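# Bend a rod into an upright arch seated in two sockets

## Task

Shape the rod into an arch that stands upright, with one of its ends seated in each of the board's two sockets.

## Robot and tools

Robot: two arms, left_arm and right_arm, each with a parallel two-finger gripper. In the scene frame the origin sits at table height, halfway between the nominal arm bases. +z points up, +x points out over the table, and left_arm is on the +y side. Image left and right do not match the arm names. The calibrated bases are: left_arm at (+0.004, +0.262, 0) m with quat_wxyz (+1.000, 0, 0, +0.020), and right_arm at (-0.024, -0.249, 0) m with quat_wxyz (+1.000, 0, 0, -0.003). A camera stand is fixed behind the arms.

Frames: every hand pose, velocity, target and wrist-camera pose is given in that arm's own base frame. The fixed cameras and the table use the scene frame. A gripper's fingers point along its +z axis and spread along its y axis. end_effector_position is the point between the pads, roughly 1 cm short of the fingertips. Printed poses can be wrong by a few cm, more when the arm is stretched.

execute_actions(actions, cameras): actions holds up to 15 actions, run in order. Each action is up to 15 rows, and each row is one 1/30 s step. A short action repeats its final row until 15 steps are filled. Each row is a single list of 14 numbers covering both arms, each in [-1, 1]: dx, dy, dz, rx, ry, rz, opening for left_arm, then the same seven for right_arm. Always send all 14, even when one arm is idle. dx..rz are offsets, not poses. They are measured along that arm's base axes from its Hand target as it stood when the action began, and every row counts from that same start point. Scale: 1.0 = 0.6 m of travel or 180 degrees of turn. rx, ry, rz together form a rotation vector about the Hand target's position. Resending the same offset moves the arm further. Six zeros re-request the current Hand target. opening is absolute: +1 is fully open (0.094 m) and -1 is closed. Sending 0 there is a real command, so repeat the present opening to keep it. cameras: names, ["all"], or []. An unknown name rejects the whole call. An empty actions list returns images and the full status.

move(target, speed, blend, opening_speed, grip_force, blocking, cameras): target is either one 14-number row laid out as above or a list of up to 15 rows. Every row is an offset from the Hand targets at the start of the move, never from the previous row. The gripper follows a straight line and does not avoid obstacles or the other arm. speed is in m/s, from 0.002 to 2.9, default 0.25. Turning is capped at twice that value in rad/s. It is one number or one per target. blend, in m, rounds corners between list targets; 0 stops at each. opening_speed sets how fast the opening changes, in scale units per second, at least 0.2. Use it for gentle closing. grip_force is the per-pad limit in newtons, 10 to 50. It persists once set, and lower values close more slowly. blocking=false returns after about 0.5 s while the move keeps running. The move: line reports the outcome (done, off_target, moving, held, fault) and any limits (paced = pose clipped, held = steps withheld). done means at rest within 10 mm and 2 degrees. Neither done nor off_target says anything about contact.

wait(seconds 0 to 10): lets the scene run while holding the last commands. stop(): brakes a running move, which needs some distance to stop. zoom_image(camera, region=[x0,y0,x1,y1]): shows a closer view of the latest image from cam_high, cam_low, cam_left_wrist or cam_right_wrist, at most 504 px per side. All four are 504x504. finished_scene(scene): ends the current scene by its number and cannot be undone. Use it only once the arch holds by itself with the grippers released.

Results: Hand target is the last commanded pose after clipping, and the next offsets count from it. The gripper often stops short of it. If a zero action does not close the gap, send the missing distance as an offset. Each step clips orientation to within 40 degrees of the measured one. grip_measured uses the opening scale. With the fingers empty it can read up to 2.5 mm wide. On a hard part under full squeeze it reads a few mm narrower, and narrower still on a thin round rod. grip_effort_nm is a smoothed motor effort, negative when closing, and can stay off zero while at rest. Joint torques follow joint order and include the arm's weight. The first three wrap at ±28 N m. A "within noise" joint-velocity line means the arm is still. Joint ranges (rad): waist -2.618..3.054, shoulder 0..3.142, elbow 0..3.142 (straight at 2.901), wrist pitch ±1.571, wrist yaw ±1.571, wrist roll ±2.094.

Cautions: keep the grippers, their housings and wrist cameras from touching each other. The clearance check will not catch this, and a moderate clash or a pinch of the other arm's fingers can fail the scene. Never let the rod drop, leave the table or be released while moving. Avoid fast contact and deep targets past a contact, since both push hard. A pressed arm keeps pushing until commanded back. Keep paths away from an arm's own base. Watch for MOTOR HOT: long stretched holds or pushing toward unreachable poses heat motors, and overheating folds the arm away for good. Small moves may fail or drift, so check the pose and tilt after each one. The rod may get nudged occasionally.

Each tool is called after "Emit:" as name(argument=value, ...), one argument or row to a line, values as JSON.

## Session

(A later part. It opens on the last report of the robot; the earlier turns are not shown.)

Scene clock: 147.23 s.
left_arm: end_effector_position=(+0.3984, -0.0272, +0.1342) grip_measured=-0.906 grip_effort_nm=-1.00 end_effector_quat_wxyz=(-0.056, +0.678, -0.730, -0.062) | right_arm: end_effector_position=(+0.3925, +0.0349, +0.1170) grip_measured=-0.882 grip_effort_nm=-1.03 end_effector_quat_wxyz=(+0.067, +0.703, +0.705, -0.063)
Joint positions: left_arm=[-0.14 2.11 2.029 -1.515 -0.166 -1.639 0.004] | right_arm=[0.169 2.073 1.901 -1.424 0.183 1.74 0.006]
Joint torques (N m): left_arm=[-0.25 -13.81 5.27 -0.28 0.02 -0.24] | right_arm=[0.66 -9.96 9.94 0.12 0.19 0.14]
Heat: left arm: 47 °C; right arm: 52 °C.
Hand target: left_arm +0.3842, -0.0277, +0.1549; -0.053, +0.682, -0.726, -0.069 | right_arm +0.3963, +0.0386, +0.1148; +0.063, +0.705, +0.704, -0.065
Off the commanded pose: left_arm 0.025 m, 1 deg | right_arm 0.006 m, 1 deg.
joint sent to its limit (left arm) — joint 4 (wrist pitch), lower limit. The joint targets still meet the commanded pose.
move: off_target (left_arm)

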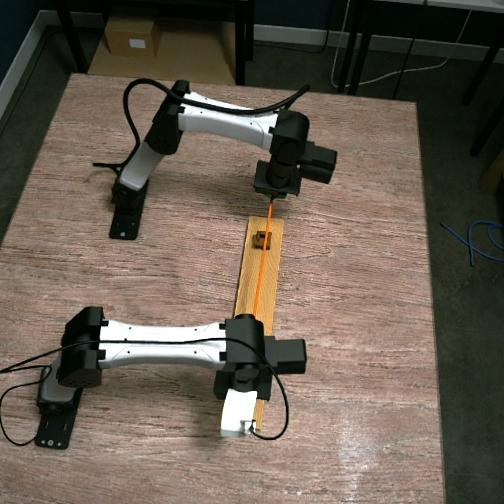

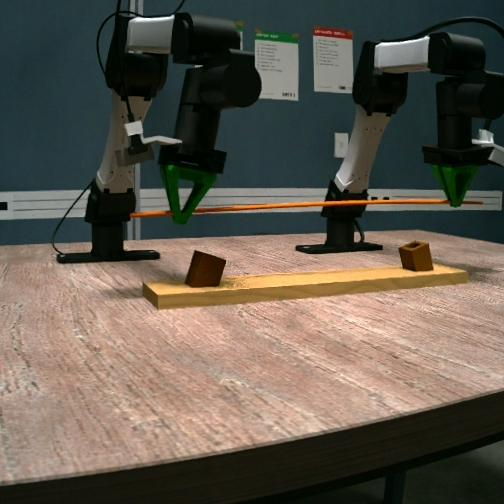

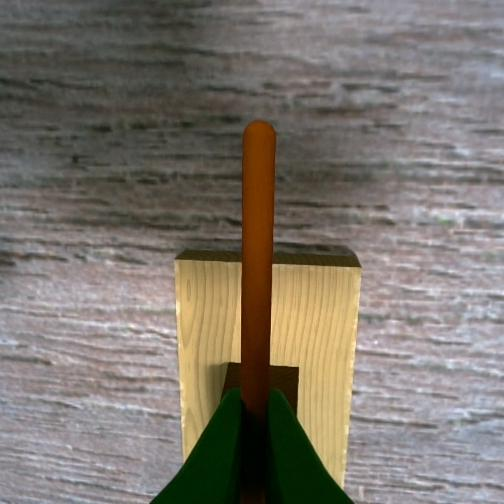

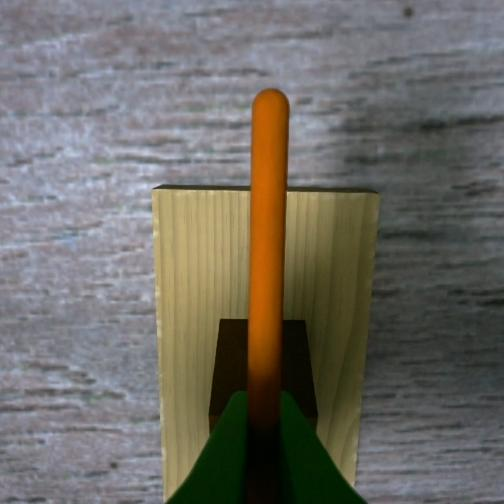

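Emit:
move(
  target=[
    [0,-0.022,0.01,-0.111,0,0,-1,0,-0.0075,0.05,0.111,0,0,-1],
    [0,-0.0455,0.02,-0.222,0,0,-1,0,0.016,0.06,0.222,0,0,-1],
  ],
  cameras=["all"],
  speed=0.12,
  blend=0.005,
)

Scene clock: 155.17 s.
left_arm: end_effector_position=(+0.3974, -0.0434, +0.1460) grip_measured=-0.906 grip_effort_nm=-1.01 end_effector_quat_wxyz=(+0.159, +0.668, -0.708, +0.165) | right_arm: end_effector_position=(+0.3991, +0.0359, +0.1530) grip_measured=-0.884 grip_effort_nm=-1.04 end_effector_quat_wxyz=(-0.145, +0.693, +0.687, +0.166)
Joint positions: left_arm=[0.086 2.1 1.997 -1.515 0.461 -1.414 0.004] | right_arm=[-0.098 2.073 1.99 -1.498 -0.444 1.479 0.005]
Joint torques (N m): left_arm=[0.1 -12.94 5.14 -0.3 1.03 0.05] | right_arm=[0.44 -10.5 7.15 0.08 -0.82 -0.07]
Heat: left arm: 49 °C; right arm: 51 °C.
Hand target: left_arm +0.3842, -0.0550, +0.1669; +0.183, +0.659, -0.706, +0.184 | right_arm +0.3963, +0.0481, +0.1508; -0.181, +0.684, +0.683, +0.180
Off the commanded pose: left_arm 0.027 m, 4 deg | right_arm 0.013 m, 5 deg.
joint sent to its limit (left arm) — joint 4 (wrist pitch), lower limit. The joint targets still meet the commanded pose.
move: off_target (left_arm, right_arm)

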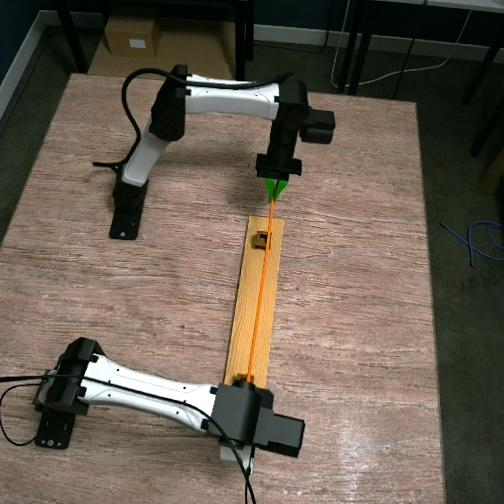

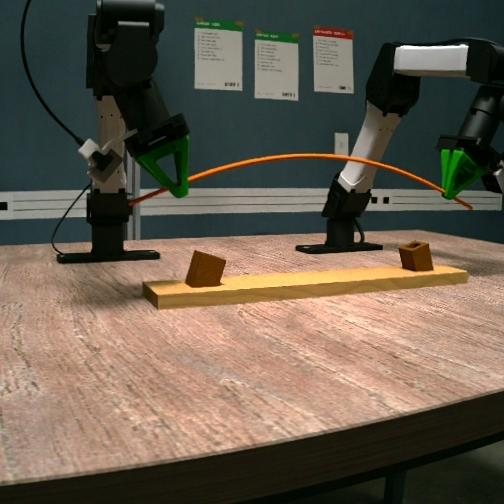

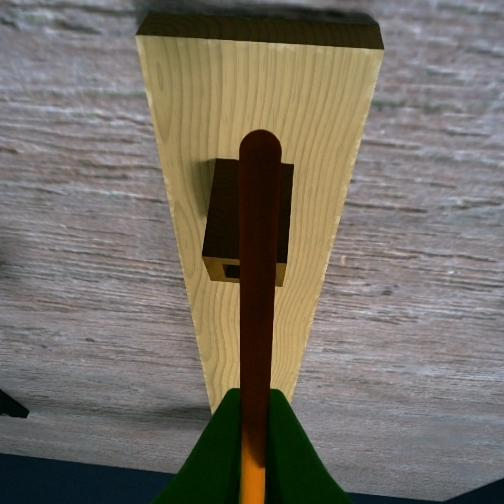

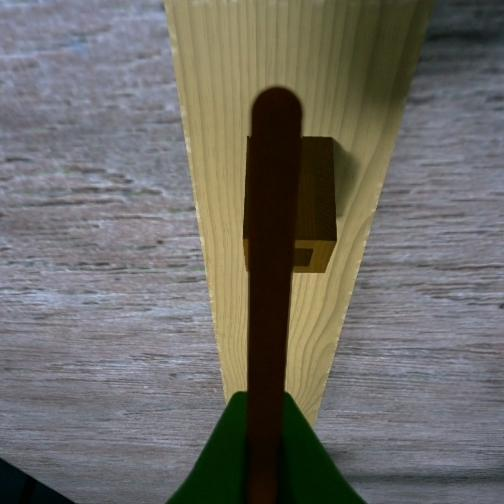

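Emit:
move(
  target=[
    [0,-0.045,0.015,-0.111,0,0,-1,-0.005,0.045,0.01,0.111,0,0,-1],
    [0,-0.09,0.025,-0.222,0,0,-1,-0.01,0.087,0.02,0.222,0,0,-1],
  ],
  cameras=["all"],
  speed=0.12,
  blend=0.005,
)

Scene clock: 161.57 s.
left_arm: end_effector_position=(+0.3893, -0.0941, +0.1725) grip_measured=-0.906 grip_effort_nm=-1.01 end_effector_quat_wxyz=(+0.349, +0.572, -0.622, +0.405) | right_arm: end_effector_position=(+0.3927, +0.0887, +0.1650) grip_measured=-0.884 grip_effort_nm=-1.04 end_effector_quat_wxyz=(-0.370, +0.589, +0.599, +0.396)
Joint positions: left_arm=[0.163 2.119 1.797 -1.517 1.111 -1.158 0.004] | right_arm=[-0.178 2.163 1.821 -1.552 -1.121 1.172 0.005]
Joint torques (N m): left_arm=[-1.46 -8.5 4.77 -0.6 1.47 0.05] | right_arm=[1.63 -10.29 5.34 -0.42 -1.02 -0.18]
Heat: left arm: 50 °C; right arm: 50 °C.
Hand target: left_arm +0.3842, -0.1090, +0.1819; +0.397, +0.557, -0.601, +0.414 | right_arm +0.3903, +0.1003, +0.1627; -0.404, +0.581, +0.581, +0.402
Off the commanded pose: left_arm 0.018 m, 6 deg | right_arm 0.012 m, 5 deg.
joint sent to its limit (left arm) — joint 4 (wrist pitch), lower limit. The joint targets still meet the commanded pose.
move: off_target (left_arm, right_arm)

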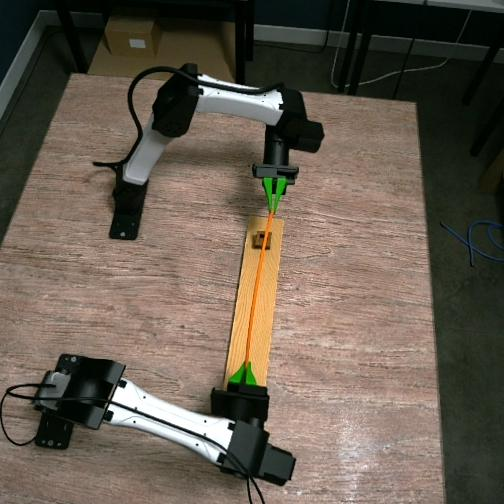

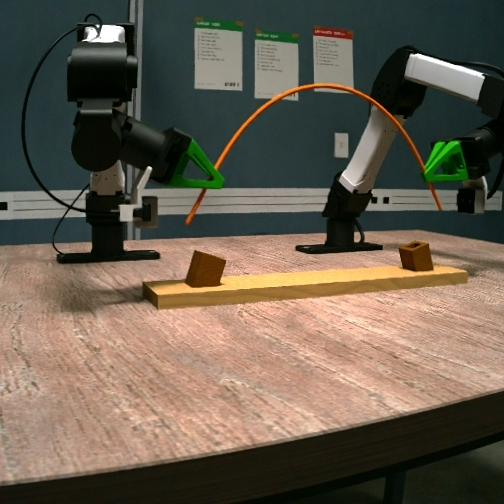

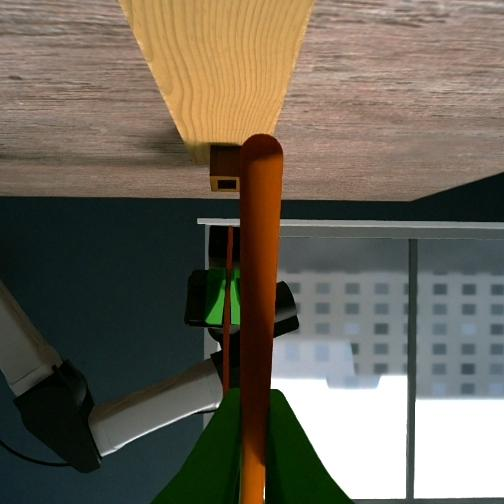

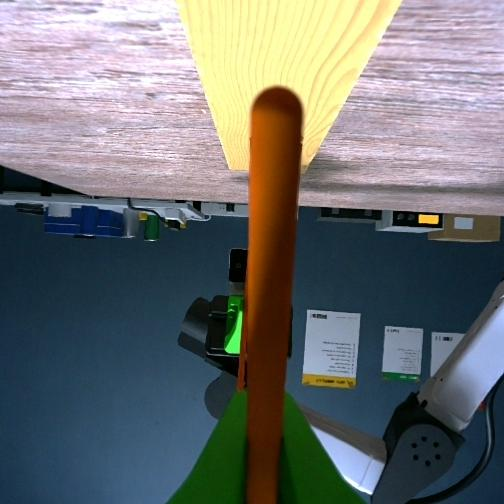

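Emit:
move(
  target=[0,-0.055,0,-0.07,0,0,-1,0,0.053,0,0.06,0,0,-1],
  cameras=["all"],
  speed=0.1,
)

Emit:
zoom_image(
  camera="cam_low",
  region=[130, 60, 480, 330],
)

Scene clock: 168.90 s.
left_arm: end_effector_position=(+0.3913, -0.1223, +0.1765) grip_measured=-0.906 grip_effort_nm=-1.01 end_effector_quat_wxyz=(+0.413, +0.526, -0.564, +0.485) | right_arm: end_effector_position=(+0.3944, +0.1145, +0.1690) grip_measured=-0.885 grip_effort_nm=-1.04 end_effector_quat_wxyz=(-0.428, +0.550, +0.548, +0.462)
Joint positions: left_arm=[0.125 2.172 1.717 -1.517 1.365 -1.047 0.004] | right_arm=[-0.143 2.21 1.755 -1.569 -1.338 1.071 0.005]
Joint torques (N m): left_arm=[-3.52 -8.75 4.57 -0.72 1.17 0.04] | right_arm=[3.52 -10.44 5.08 -0.53 -0.75 -0.17]
Heat: left arm: 48 °C; right arm: 50 °C.
Hand target: left_arm +0.3842, -0.1420, +0.1819; +0.456, +0.510, -0.552, +0.477 | right_arm +0.3903, +0.1321, +0.1627; -0.457, +0.540, +0.540, +0.455
Off the commanded pose: left_arm 0.022 m, 5 deg | right_arm 0.019 m, 4 deg.
joint sent to its limit (left arm) — joint 4 (wrist pitch), lower limit. The joint targets still meet the commanded pose.
joint sent to its limit (right arm) — joint 4 (wrist pitch), lower limit. The joint targets still meet the commanded pose.
move: off_target (left_arm, right_arm)

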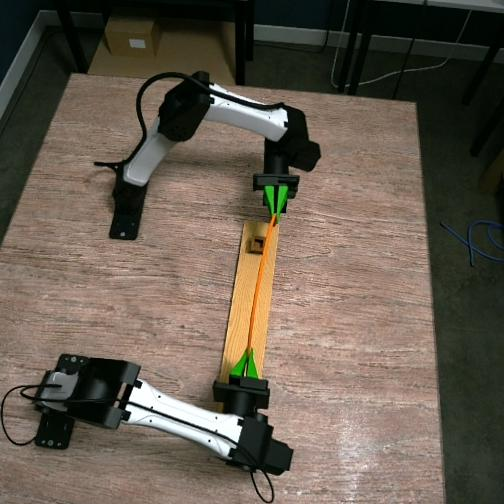

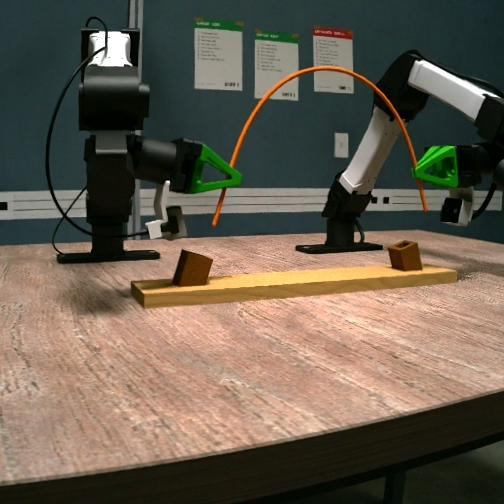

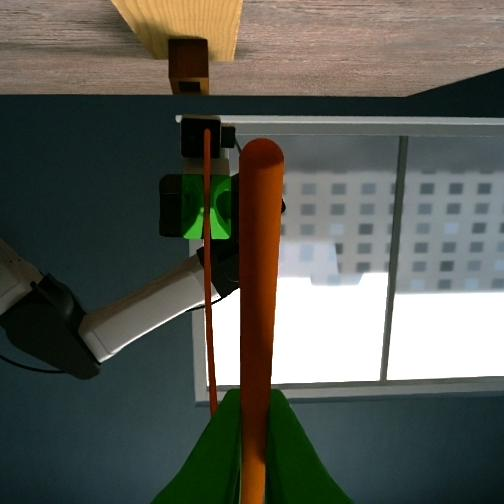

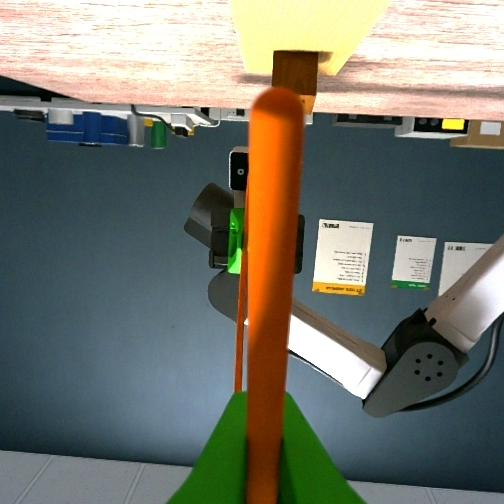

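Scaled by 1.440 from the camera's 504x504 image, which has a finer 720x720 frame.

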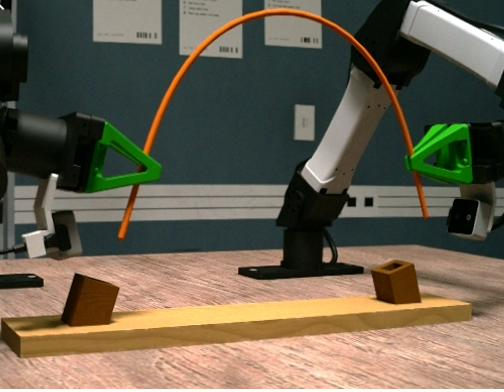

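Emit:
move(
  target=[-0.045,-0.055,-0.01,-0.015,0,0,-1,-0.025,-0.055,-0.01,0,0,0,-1],
  cameras=["all"],
  speed=0.1,
)

Emit:
zoom_image(
  camera="cam_low",
  region=[130, 60, 480, 330],
)

Emit:
zoom_image(
  camera="cam_high",
  region=[170, 170, 370, 470],
)

Scene clock: 175.37 s.
left_arm: end_effector_position=(+0.3635, -0.1591, +0.1522) grip_measured=-0.906 grip_effort_nm=-1.01 end_effector_quat_wxyz=(+0.466, +0.517, -0.539, +0.475) | right_arm: end_effector_position=(+0.3829, +0.0894, +0.1473) grip_measured=-0.885 grip_effort_nm=-1.04 end_effector_quat_wxyz=(-0.428, +0.572, +0.525, +0.462)
Joint positions: left_arm=[0.038 2.134 1.503 -1.336 1.446 -1.142 0.004] | right_arm=[-0.214 2.21 1.65 -1.571 -1.324 1.001 0.005]
Joint torques (N m): left_arm=[-3.08 -13.16 4.41 -0.22 1.16 -0.21] | right_arm=[2.09 -16.05 4.25 -0.66 -0.5 -0.11]
Heat: left arm: 48 °C; right arm: 52 °C.
Hand target: left_arm +0.3572, -0.1749, +0.1759; +0.468, +0.499, -0.540, +0.490 | right_arm +0.3753, +0.0992, +0.1567; -0.457, +0.541, +0.540, +0.455
Off the commanded pose: left_arm 0.029 m, 3 deg | right_arm 0.016 m, 5 deg.
joint sent to its limit (right arm) — joint 4 (wrist pitch), lower limit. The joint targets are off in orientation, not in position.
move: off_target (left_arm, right_arm)

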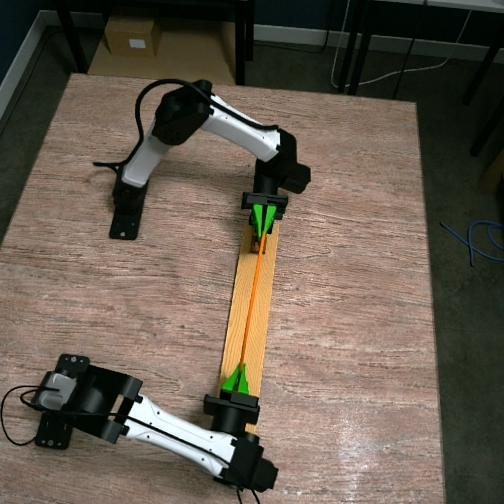

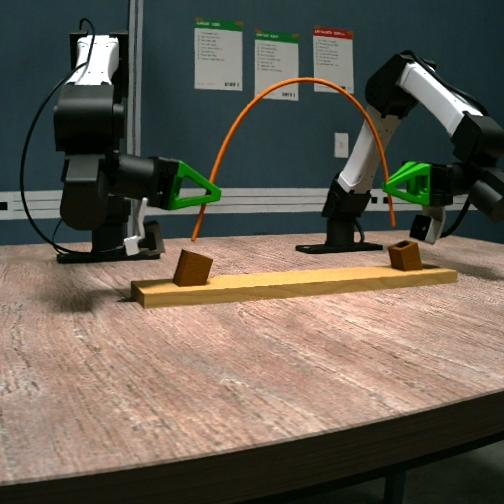

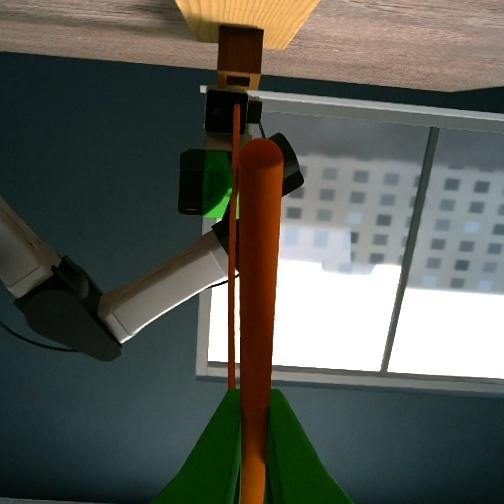

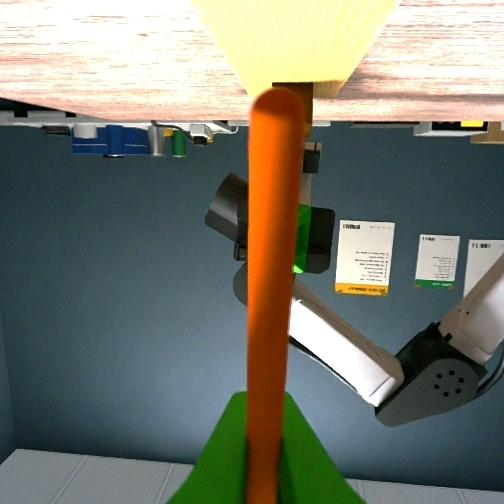

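Scaled by 1.440 from the camera's 504x504 image, which has a finer 720x720 frame.

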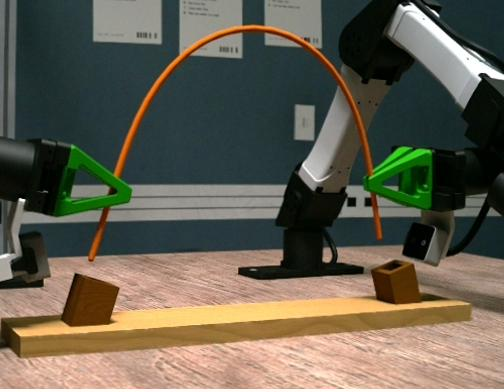

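Scaled by 1.680 from the camera's 504x504 image, which has a finer 720x720 frame.

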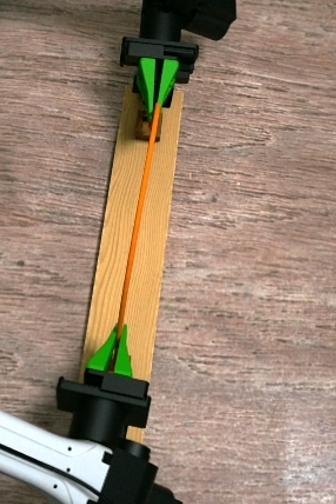

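Emit:
move(
  target=[-0.006,0.035,0.0,0.01,0,0,-1,-0.006,0.018,0,0,0,0,-1],
  cameras=["cam_high","cam_low","cam_left_wrist","cam_right_wrist"],
  speed=0.1,
)

Emit:
zoom_image(
  camera="cam_low",
  region=[130, 160, 290, 320],
)

Emit:
zoom_image(
  camera="cam_low",
  region=[320, 160, 480, 320],
)

Emit:
zoom_image(
  camera="cam_high",
  region=[180, 190, 330, 450],
)

Scene clock: 183.10 s.
left_arm: end_effector_position=(+0.3556, -0.1457, +0.1575) grip_measured=-0.906 grip_effort_nm=-1.01 end_effector_quat_wxyz=(+0.460, +0.522, -0.541, +0.473) | right_arm: end_effector_position=(+0.3796, +0.0943, +0.1451) grip_measured=-0.885 grip_effort_nm=-1.04 end_effector_quat_wxyz=(-0.433, +0.570, +0.527, +0.458)
Joint positions: left_arm=[0.075 2.134 1.516 -1.494 1.418 -0.991 0.004] | right_arm=[-0.202 2.21 1.637 -1.571 -1.324 0.994 0.005]
Joint torques (N m): left_arm=[-1.57 -11.25 6.53 -0.74 0.85 0.07] | right_arm=[3.25 -16.12 4.21 -0.68 -0.6 -0.09]
Heat: left arm: 51 °C; right arm: 57 °C.
Hand target: left_arm +0.3536, -0.1540, +0.1759; +0.460, +0.507, -0.548, +0.482 | right_arm +0.3717, +0.1100, +0.1567; -0.457, +0.541, +0.540, +0.455
Off the commanded pose: left_arm 0.020 m, 2 deg | right_arm 0.021 m, 5 deg.
joint sent to its limit (right arm) — joint 4 (wrist pitch), lower limit. The joint targets are off in orientation, not in position.
move: off_target (left_arm, right_arm)

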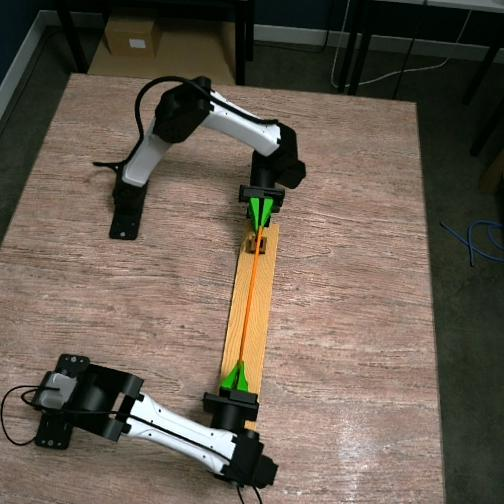

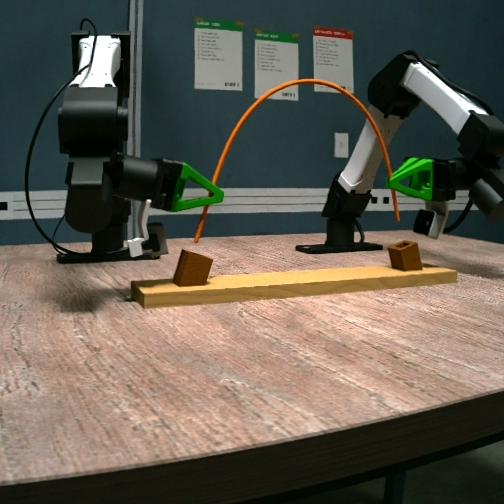

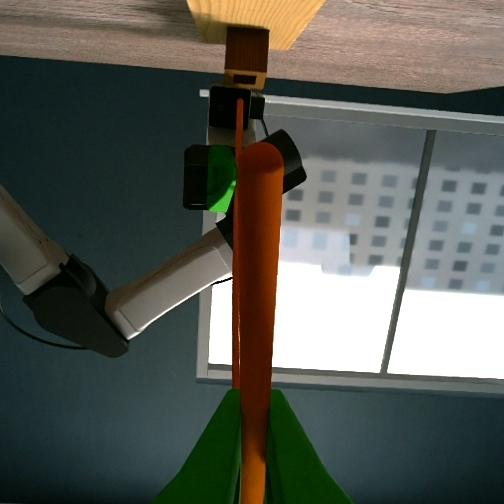

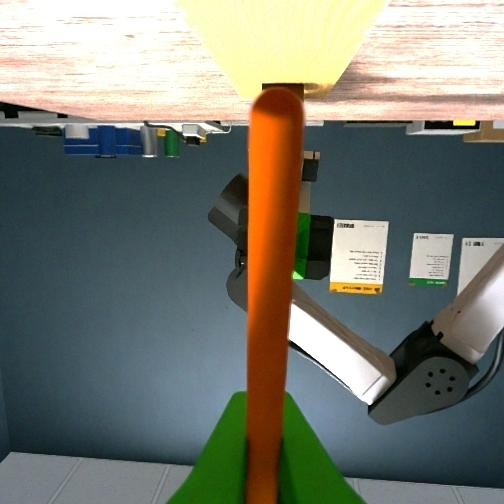

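Scaled by 3.150 from the camera's 504x504 image, which has a finer 720x720 frame.

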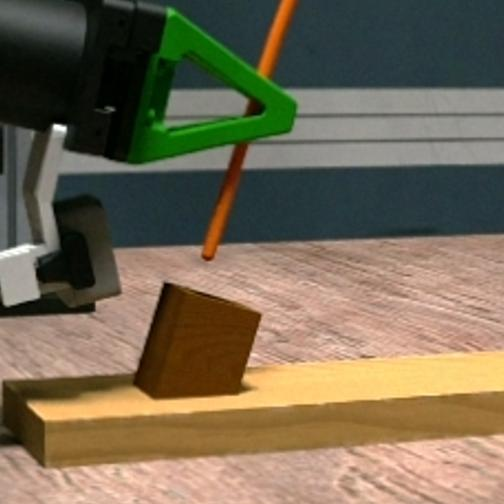

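Scaled by 3.150 from the camera's 504x504 image, which has a finer 720x720 frame.

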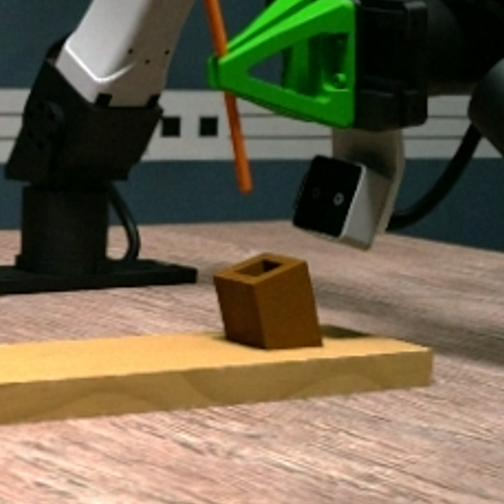

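Scaled by 1.938 from the camera's 504x504 image, which has a finer 720x720 frame.

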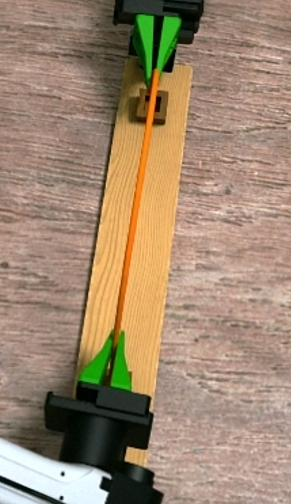

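Emit:
move(
  target=[0,0.012,-0.06,0,0,0,-1,0,0.003,-0.027,0,0,0,-1],
  cameras=["cam_high","cam_low","cam_left_wrist","cam_right_wrist"],
  speed=0.05,
)

Emit:
zoom_image(
  camera="cam_low",
  region=[130, 160, 290, 320],
)

Emit:
zoom_image(
  camera="cam_low",
  region=[320, 160, 480, 320],
)

Emit:
zoom_image(
  camera="cam_high",
  region=[180, 190, 330, 450],
)

Scene clock: 187.37 s.
left_arm: end_effector_position=(+0.3575, -0.1394, +0.1389) grip_measured=-0.906 grip_effort_nm=-1.01 end_effector_quat_wxyz=(-0.444, -0.508, +0.554, -0.487) | right_arm: end_effector_position=(+0.3792, +0.0959, +0.1451) grip_measured=-0.885 grip_effort_nm=-1.04 end_effector_quat_wxyz=(-0.423, +0.556, +0.542, +0.468)
Joint positions: left_arm=[0.093 2.184 1.507 -1.495 1.412 -0.875 0.004] | right_arm=[-0.198 2.21 1.637 -1.571 -1.324 0.946 0.005]
Joint torques (N m): left_arm=[-1.31 -8.34 4.27 -0.78 0.79 0.08] | right_arm=[3.29 -11.66 3.6 -0.67 -0.6 -0.1]
Heat: left arm: 51 °C; right arm: 59 °C.
Hand target: left_arm +0.3536, -0.1468, +0.1398; -0.460, -0.507, +0.548, -0.482 | right_arm +0.3717, +0.1118, +0.1405; -0.457, +0.541, +0.540, +0.455
Off the commanded pose: left_arm 0.008 m, 2 deg | right_arm 0.018 m, 5 deg.
joint sent to its limit (right arm) — joint 4 (wrist pitch), lower limit. The joint targets still meet the commanded pose.
move: off_target (right_arm)

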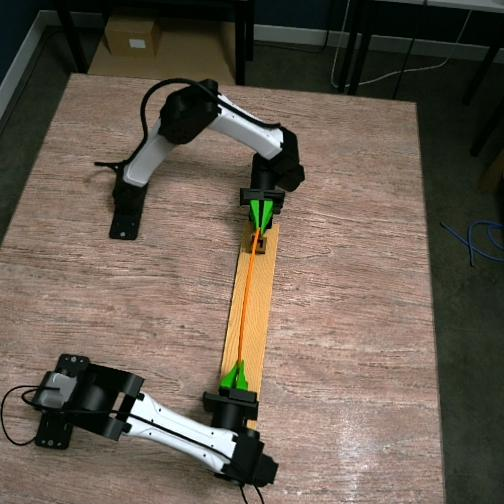

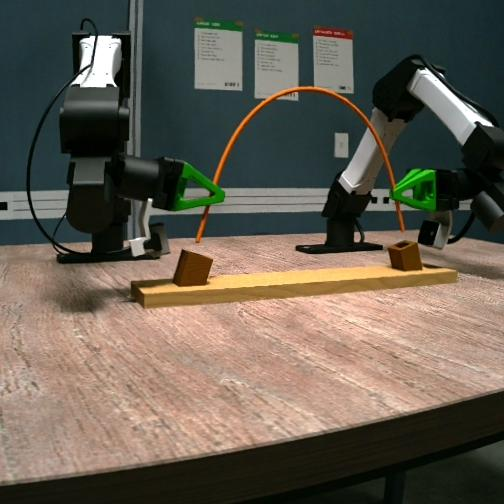

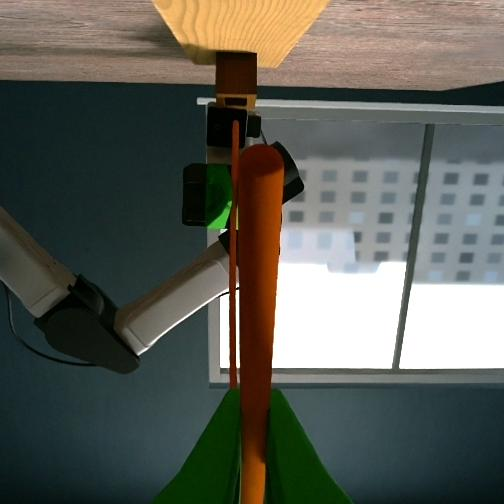

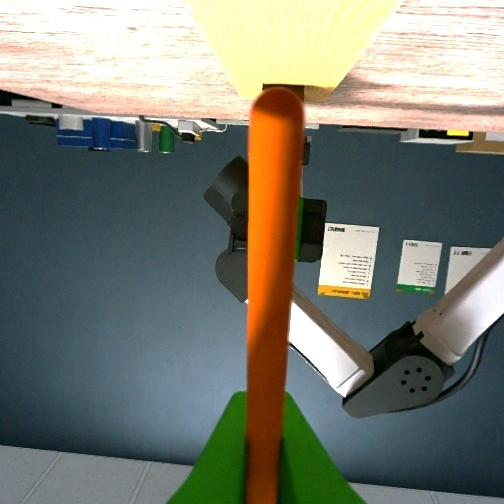

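Scaled by 3.150 from the camera's 504x504 image, which has a finer 720x720 frame.

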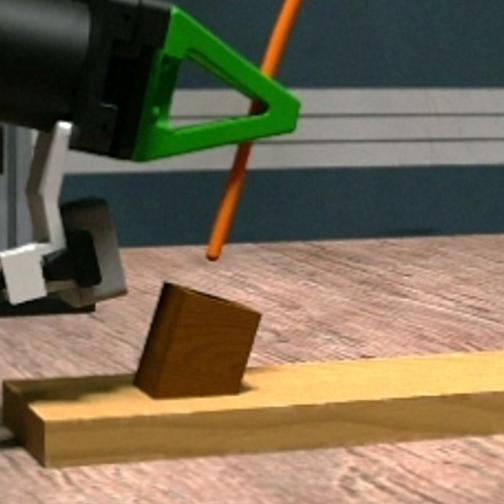

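Scaled by 3.150 from the camera's 504x504 image, which has a finer 720x720 frame.

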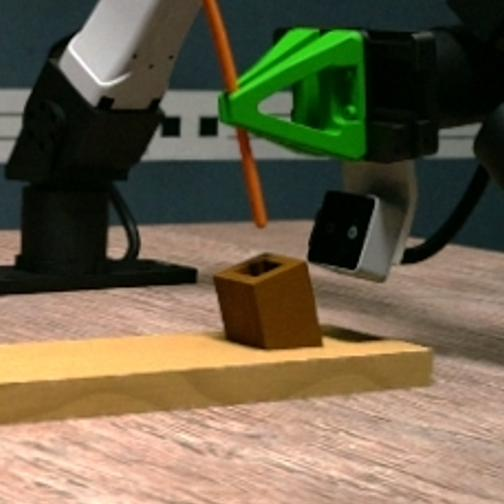

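Scaled by 1.938 from the camera's 504x504 image, which has a finer 720x720 frame.

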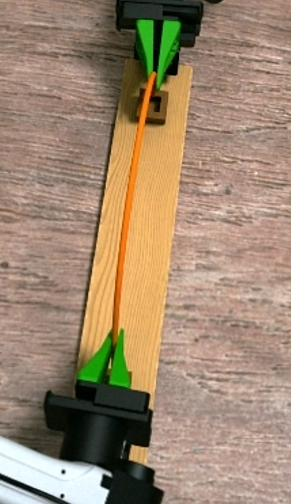

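Emit:
move(
  target=[0,0.002,-0.05,0,0,0,-1,0,0,-0.05,0,0,0,-1],
  cameras=["cam_high","cam_low","cam_left_wrist","cam_right_wrist"],
  speed=0.05,
)

Emit:
zoom_image(
  camera="cam_low",
  region=[130, 160, 290, 320],
)

Emit:
zoom_image(
  camera="cam_low",
  region=[320, 160, 480, 320],
)

Emit:
zoom_image(
  camera="cam_high",
  region=[180, 190, 330, 450],
)

Scene clock: 191.17 s.
left_arm: end_effector_position=(+0.3561, -0.1385, +0.1108) grip_measured=-0.906 grip_effort_nm=-1.01 end_effector_quat_wxyz=(+0.451, +0.511, -0.550, +0.483) | right_arm: end_effector_position=(+0.3785, +0.0960, +0.1189) grip_measured=-0.885 grip_effort_nm=-1.04 end_effector_quat_wxyz=(-0.429, +0.547, +0.546, +0.468)
Joint positions: left_arm=[0.095 2.25 1.48 -1.457 1.41 -0.836 0.004] | right_arm=[-0.198 2.283 1.628 -1.571 -1.322 0.859 0.005]
Joint torques (N m): left_arm=[-1.25 -8.46 3.79 -0.62 0.76 0.06] | right_arm=[3.29 -10.55 3.79 -0.78 -0.56 -0.1]
Heat: left arm: 50 °C; right arm: 59 °C.
Hand target: left_arm +0.3536, -0.1456, +0.1100; +0.460, +0.507, -0.548, +0.482 | right_arm +0.3717, +0.1118, +0.1105; -0.457, +0.540, +0.540, +0.455
Off the commanded pose: left_arm 0.008 m, 1 deg | right_arm 0.019 m, 4 deg.
joint sent to its limit (right arm) — joint 4 (wrist pitch), lower limit. The joint targets still meet the commanded pose.
move: off_target (right_arm)

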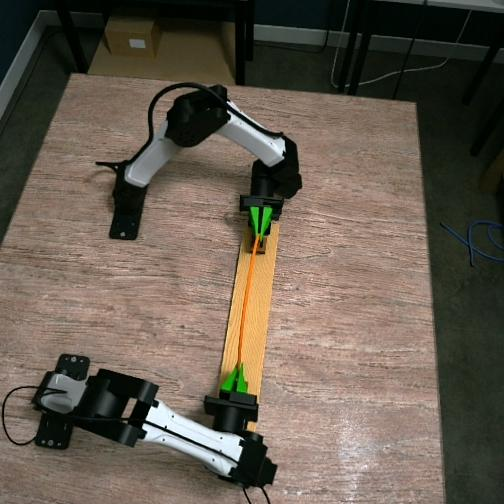

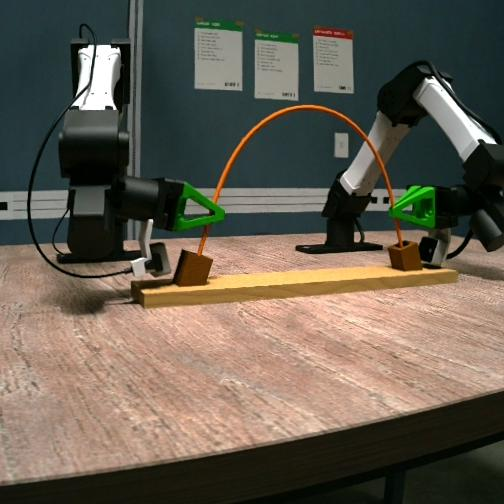

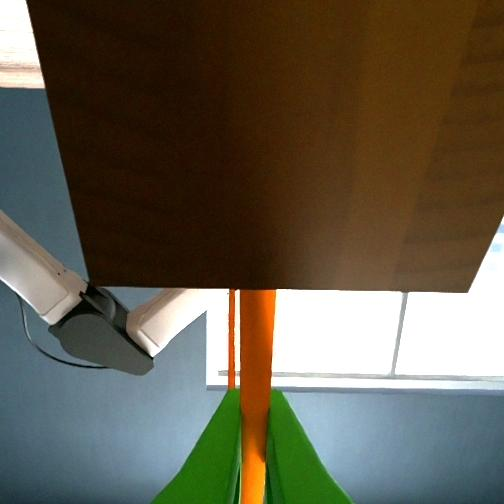

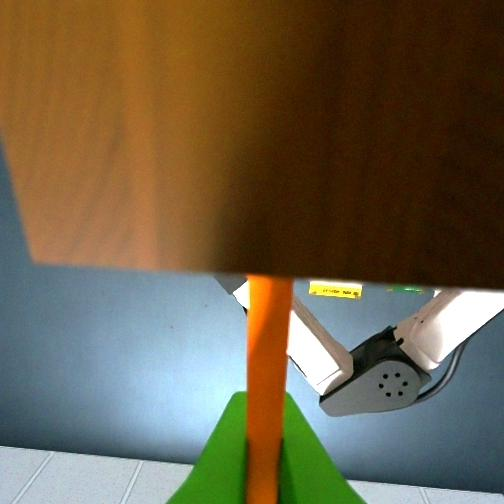

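Scaled by 3.150 from the camera's 504x504 image, which has a finer 720x720 frame.

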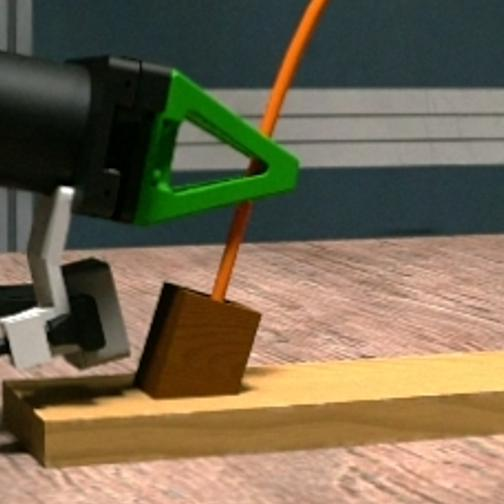

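Scaled by 3.150 from the camera's 504x504 image, which has a finer 720x720 frame.

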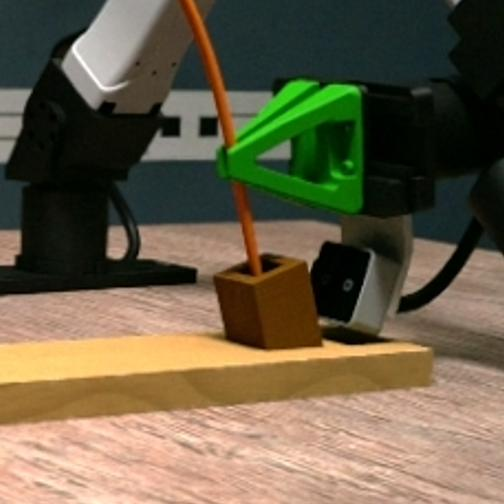

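Scaled by 1.938 from the camera's 504x504 image, which has a finer 720x720 frame.

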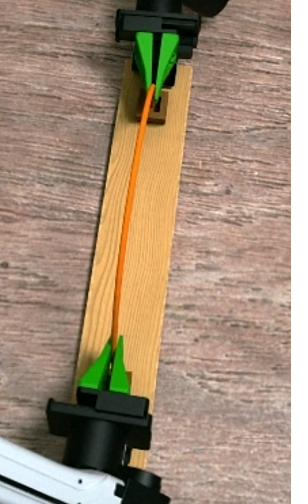

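Emit:
move(
  target=[0,0,-0.014,0,0,0,-1,0,0,-0.014,0,0,0,-1],
  cameras=["cam_low"],
  speed=0.03,
)

Emit:
zoom_image(
  camera="cam_low",
  region=[130, 160, 290, 320],
)

Emit:
zoom_image(
  camera="cam_low",
  region=[320, 160, 480, 320],
)

Scene clock: 194.87 s.
left_arm: end_effector_position=(+0.3563, -0.1385, +0.1059) grip_measured=-0.906 grip_effort_nm=-1.01 end_effector_quat_wxyz=(+0.450, +0.509, -0.551, +0.484) | right_arm: end_effector_position=(+0.3785, +0.0960, +0.1110) grip_measured=-0.885 grip_effort_nm=-1.04 end_effector_quat_wxyz=(-0.431, +0.545, +0.546, +0.467)
Joint positions: left_arm=[0.095 2.26 1.475 -1.442 1.41 -0.832 0.004] | right_arm=[-0.198 2.307 1.628 -1.571 -1.322 0.835 0.005]
Joint torques (N m): left_arm=[-1.25 -7.86 3.47 -0.55 0.76 0.05] | right_arm=[3.28 -10.44 3.81 -0.82 -0.54 -0.14]
Heat: left arm: 49 °C; right arm: 58 °C.
Hand target: left_arm +0.3536, -0.1456, +0.1016; +0.460, +0.506, -0.548, +0.482 | right_arm +0.3717, +0.1118, +0.1022; -0.457, +0.540, +0.540, +0.455
Off the commanded pose: left_arm 0.009 m, 1 deg | right_arm 0.019 m, 3 deg.
joint sent to its limit (right arm) — joint 4 (wrist pitch), lower limit. The joint targets still meet the commanded pose.
move: off_target (right_arm)
Images, in order (width x height): cam_low 504x504.

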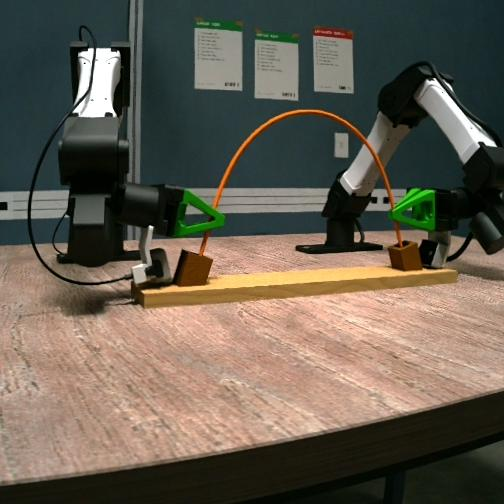

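Scaled by 3.150 from the camera's 504x504 image, which has a finer 720x720 frame.

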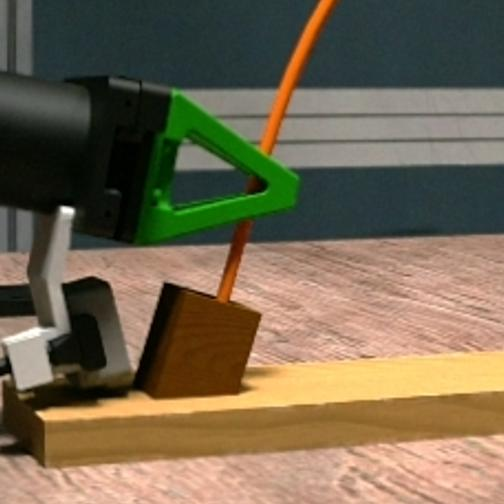

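Scaled by 3.150 from the camera's 504x504 image, which has a finer 720x720 frame.

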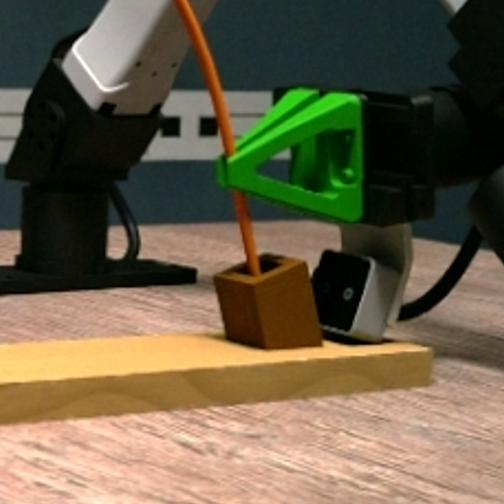

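Emit:
move(
  target=[0,0,0,0,0,0,-0.5,0,0,0.003,0,0,0,-1],
  cameras=["cam_low","cam_high"],
  speed=0.03,
  opening_speed=0.3,
)

Emit:
zoom_image(
  camera="cam_low",
  region=[320, 160, 480, 320],
)

Scene clock: 199.17 s.
left_arm: end_effector_position=(+0.3549, -0.1422, +0.1060) grip_measured=-0.502 grip_effort_nm=0.12 end_effector_quat_wxyz=(-0.452, -0.506, +0.554, -0.482) | right_arm: end_effector_position=(+0.3768, +0.1037, +0.1115) grip_measured=-0.890 grip_effort_nm=-1.04 end_effector_quat_wxyz=(-0.436, +0.540, +0.551, +0.464)
Joint positions: left_arm=[0.085 2.26 1.475 -1.442 1.411 -0.831 0.023] | right_arm=[-0.178 2.307 1.628 -1.572 -1.325 0.835 0.005]
Joint torques (N m): left_arm=[-0.35 -7.87 3.47 -0.53 0.75 0.03] | right_arm=[1.7 -10.89 3.9 -0.8 -0.53 -0.06]
Heat: left arm: 47 °C; right arm: 58 °C.
Hand target: left_arm +0.3537, -0.1455, +0.1016; -0.460, -0.506, +0.548, -0.482 | right_arm +0.3717, +0.1117, +0.1039; -0.457, +0.540, +0.540, +0.455
Off the commanded pose: left_arm 0.006 m, 1 deg | right_arm 0.012 m, 3 deg.
joint sent to its limit (right arm) — joint 4 (wrist pitch), lower limit. The joint targets still meet the commanded pose.
move: off_target (right_arm)
Images, in order (width x height): cam_high 504x504, cam_low 504x504.

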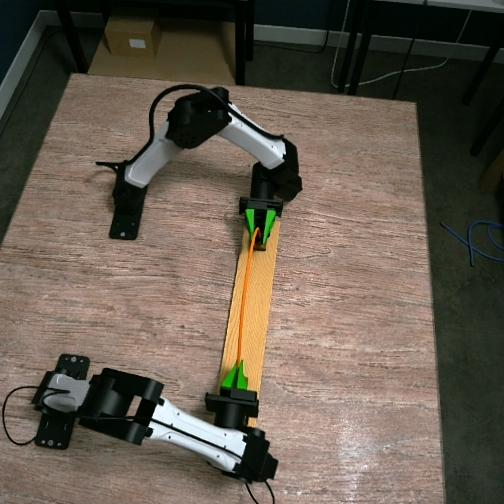

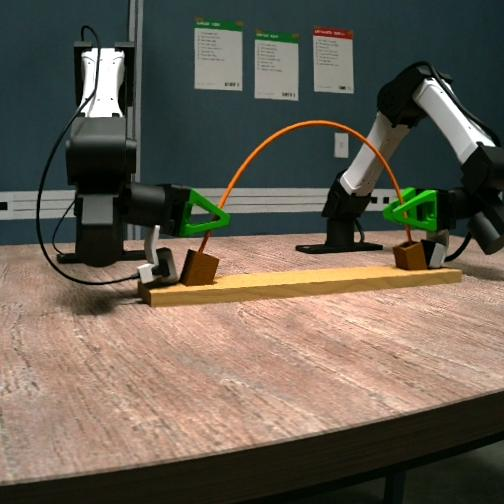

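Scaled by 3.150 from the camera's 504x504 image, which has a finer 720x720 frame.

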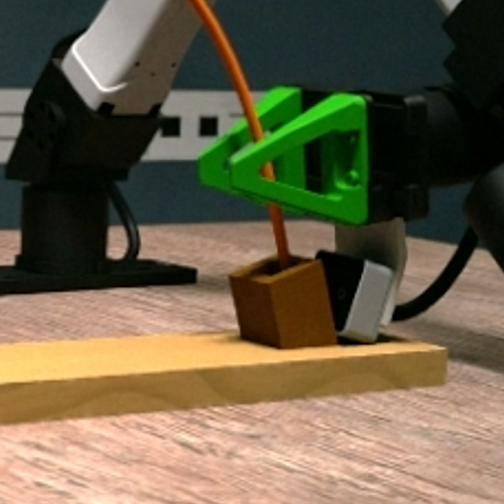

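Emit:
move(
  target=[
    [0,0.12,0.0,0,0,0,-0.3,0,0,0.0,0,0,0,-1],
    [0,0.2,0.15,0.2,0,0,-0.3,0,0,0.0,0,0,0,-1],
  ],
  cameras=["cam_low","cam_high","cam_left_wrist"],
  speed=0.1,
)

Emit:
zoom_image(
  camera="cam_low",
  region=[320, 160, 480, 320],
)

Scene clock: 205.83 s.
left_arm: end_effector_position=(+0.3610, -0.0247, +0.1716) grip_measured=-0.302 grip_effort_nm=0.12 end_effector_quat_wxyz=(+0.238, +0.641, -0.657, +0.317) | right_arm: end_effector_position=(+0.3770, +0.1041, +0.1120) grip_measured=-0.890 grip_effort_nm=-1.04 end_effector_quat_wxyz=(-0.436, +0.540, +0.549, +0.465)
Joint positions: left_arm=[0.285 1.956 1.738 -1.517 0.803 -1.191 0.033] | right_arm=[-0.177 2.307 1.628 -1.573 -1.328 0.835 0.005]
Joint torques (N m): left_arm=[0.43 -11.51 7.6 -0.46 0.51 -0.2] | right_arm=[1.63 -10.91 3.88 -0.79 -0.5 -0.06]
Heat: left arm: 47 °C; right arm: 57 °C.
Hand target: left_arm +0.3537, -0.0255, +0.1915; +0.281, +0.624, -0.670, +0.289 | right_arm +0.3717, +0.1117, +0.1039; -0.457, +0.541, +0.540, +0.455
Off the commanded pose: left_arm 0.021 m, 6 deg | right_arm 0.012 m, 3 deg.
joint sent to its limit (left arm) — joint 4 (wrist pitch), lower limit. The joint targets are off in orientation, not in position.
joint sent to its limit (right arm) — joint 4 (wrist pitch), lower limit. The joint targets still meet the commanded pose.
move: off_target (left_arm, right_arm)
Images, in order (width x height): cam_high 504x504, cam_low 504x504, cam_left_wrist 504x504.

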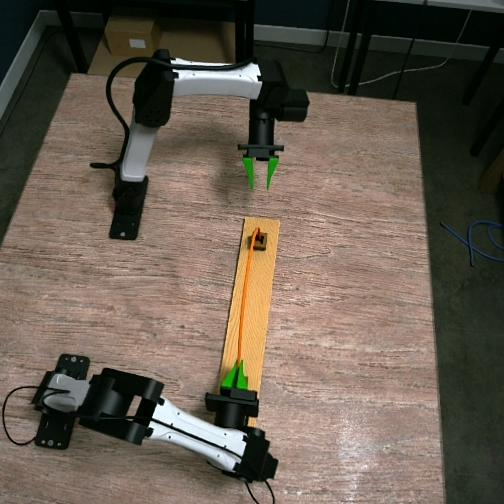

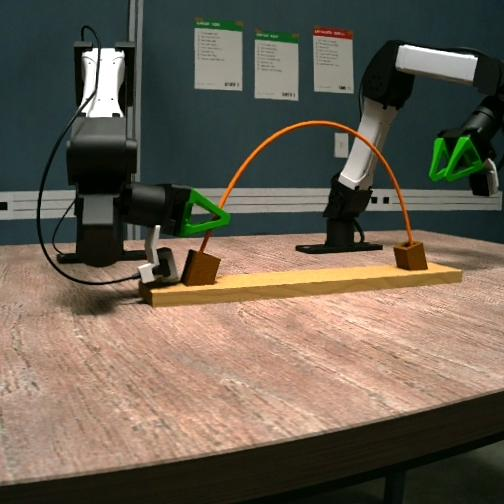

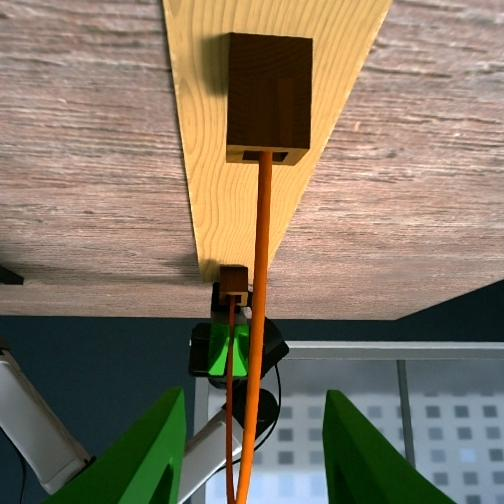

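Scaled by 3.150 from the camera's 504x504 image, which has a finer 720x720 frame.

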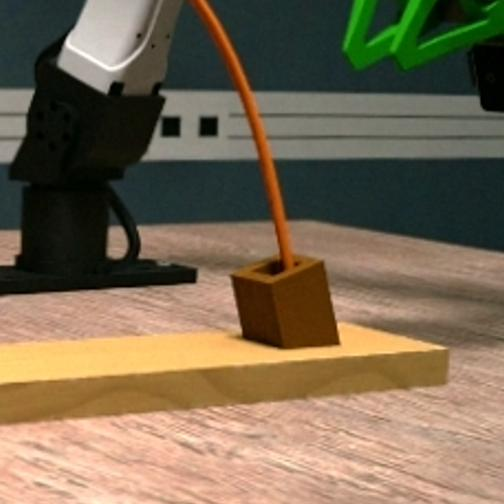

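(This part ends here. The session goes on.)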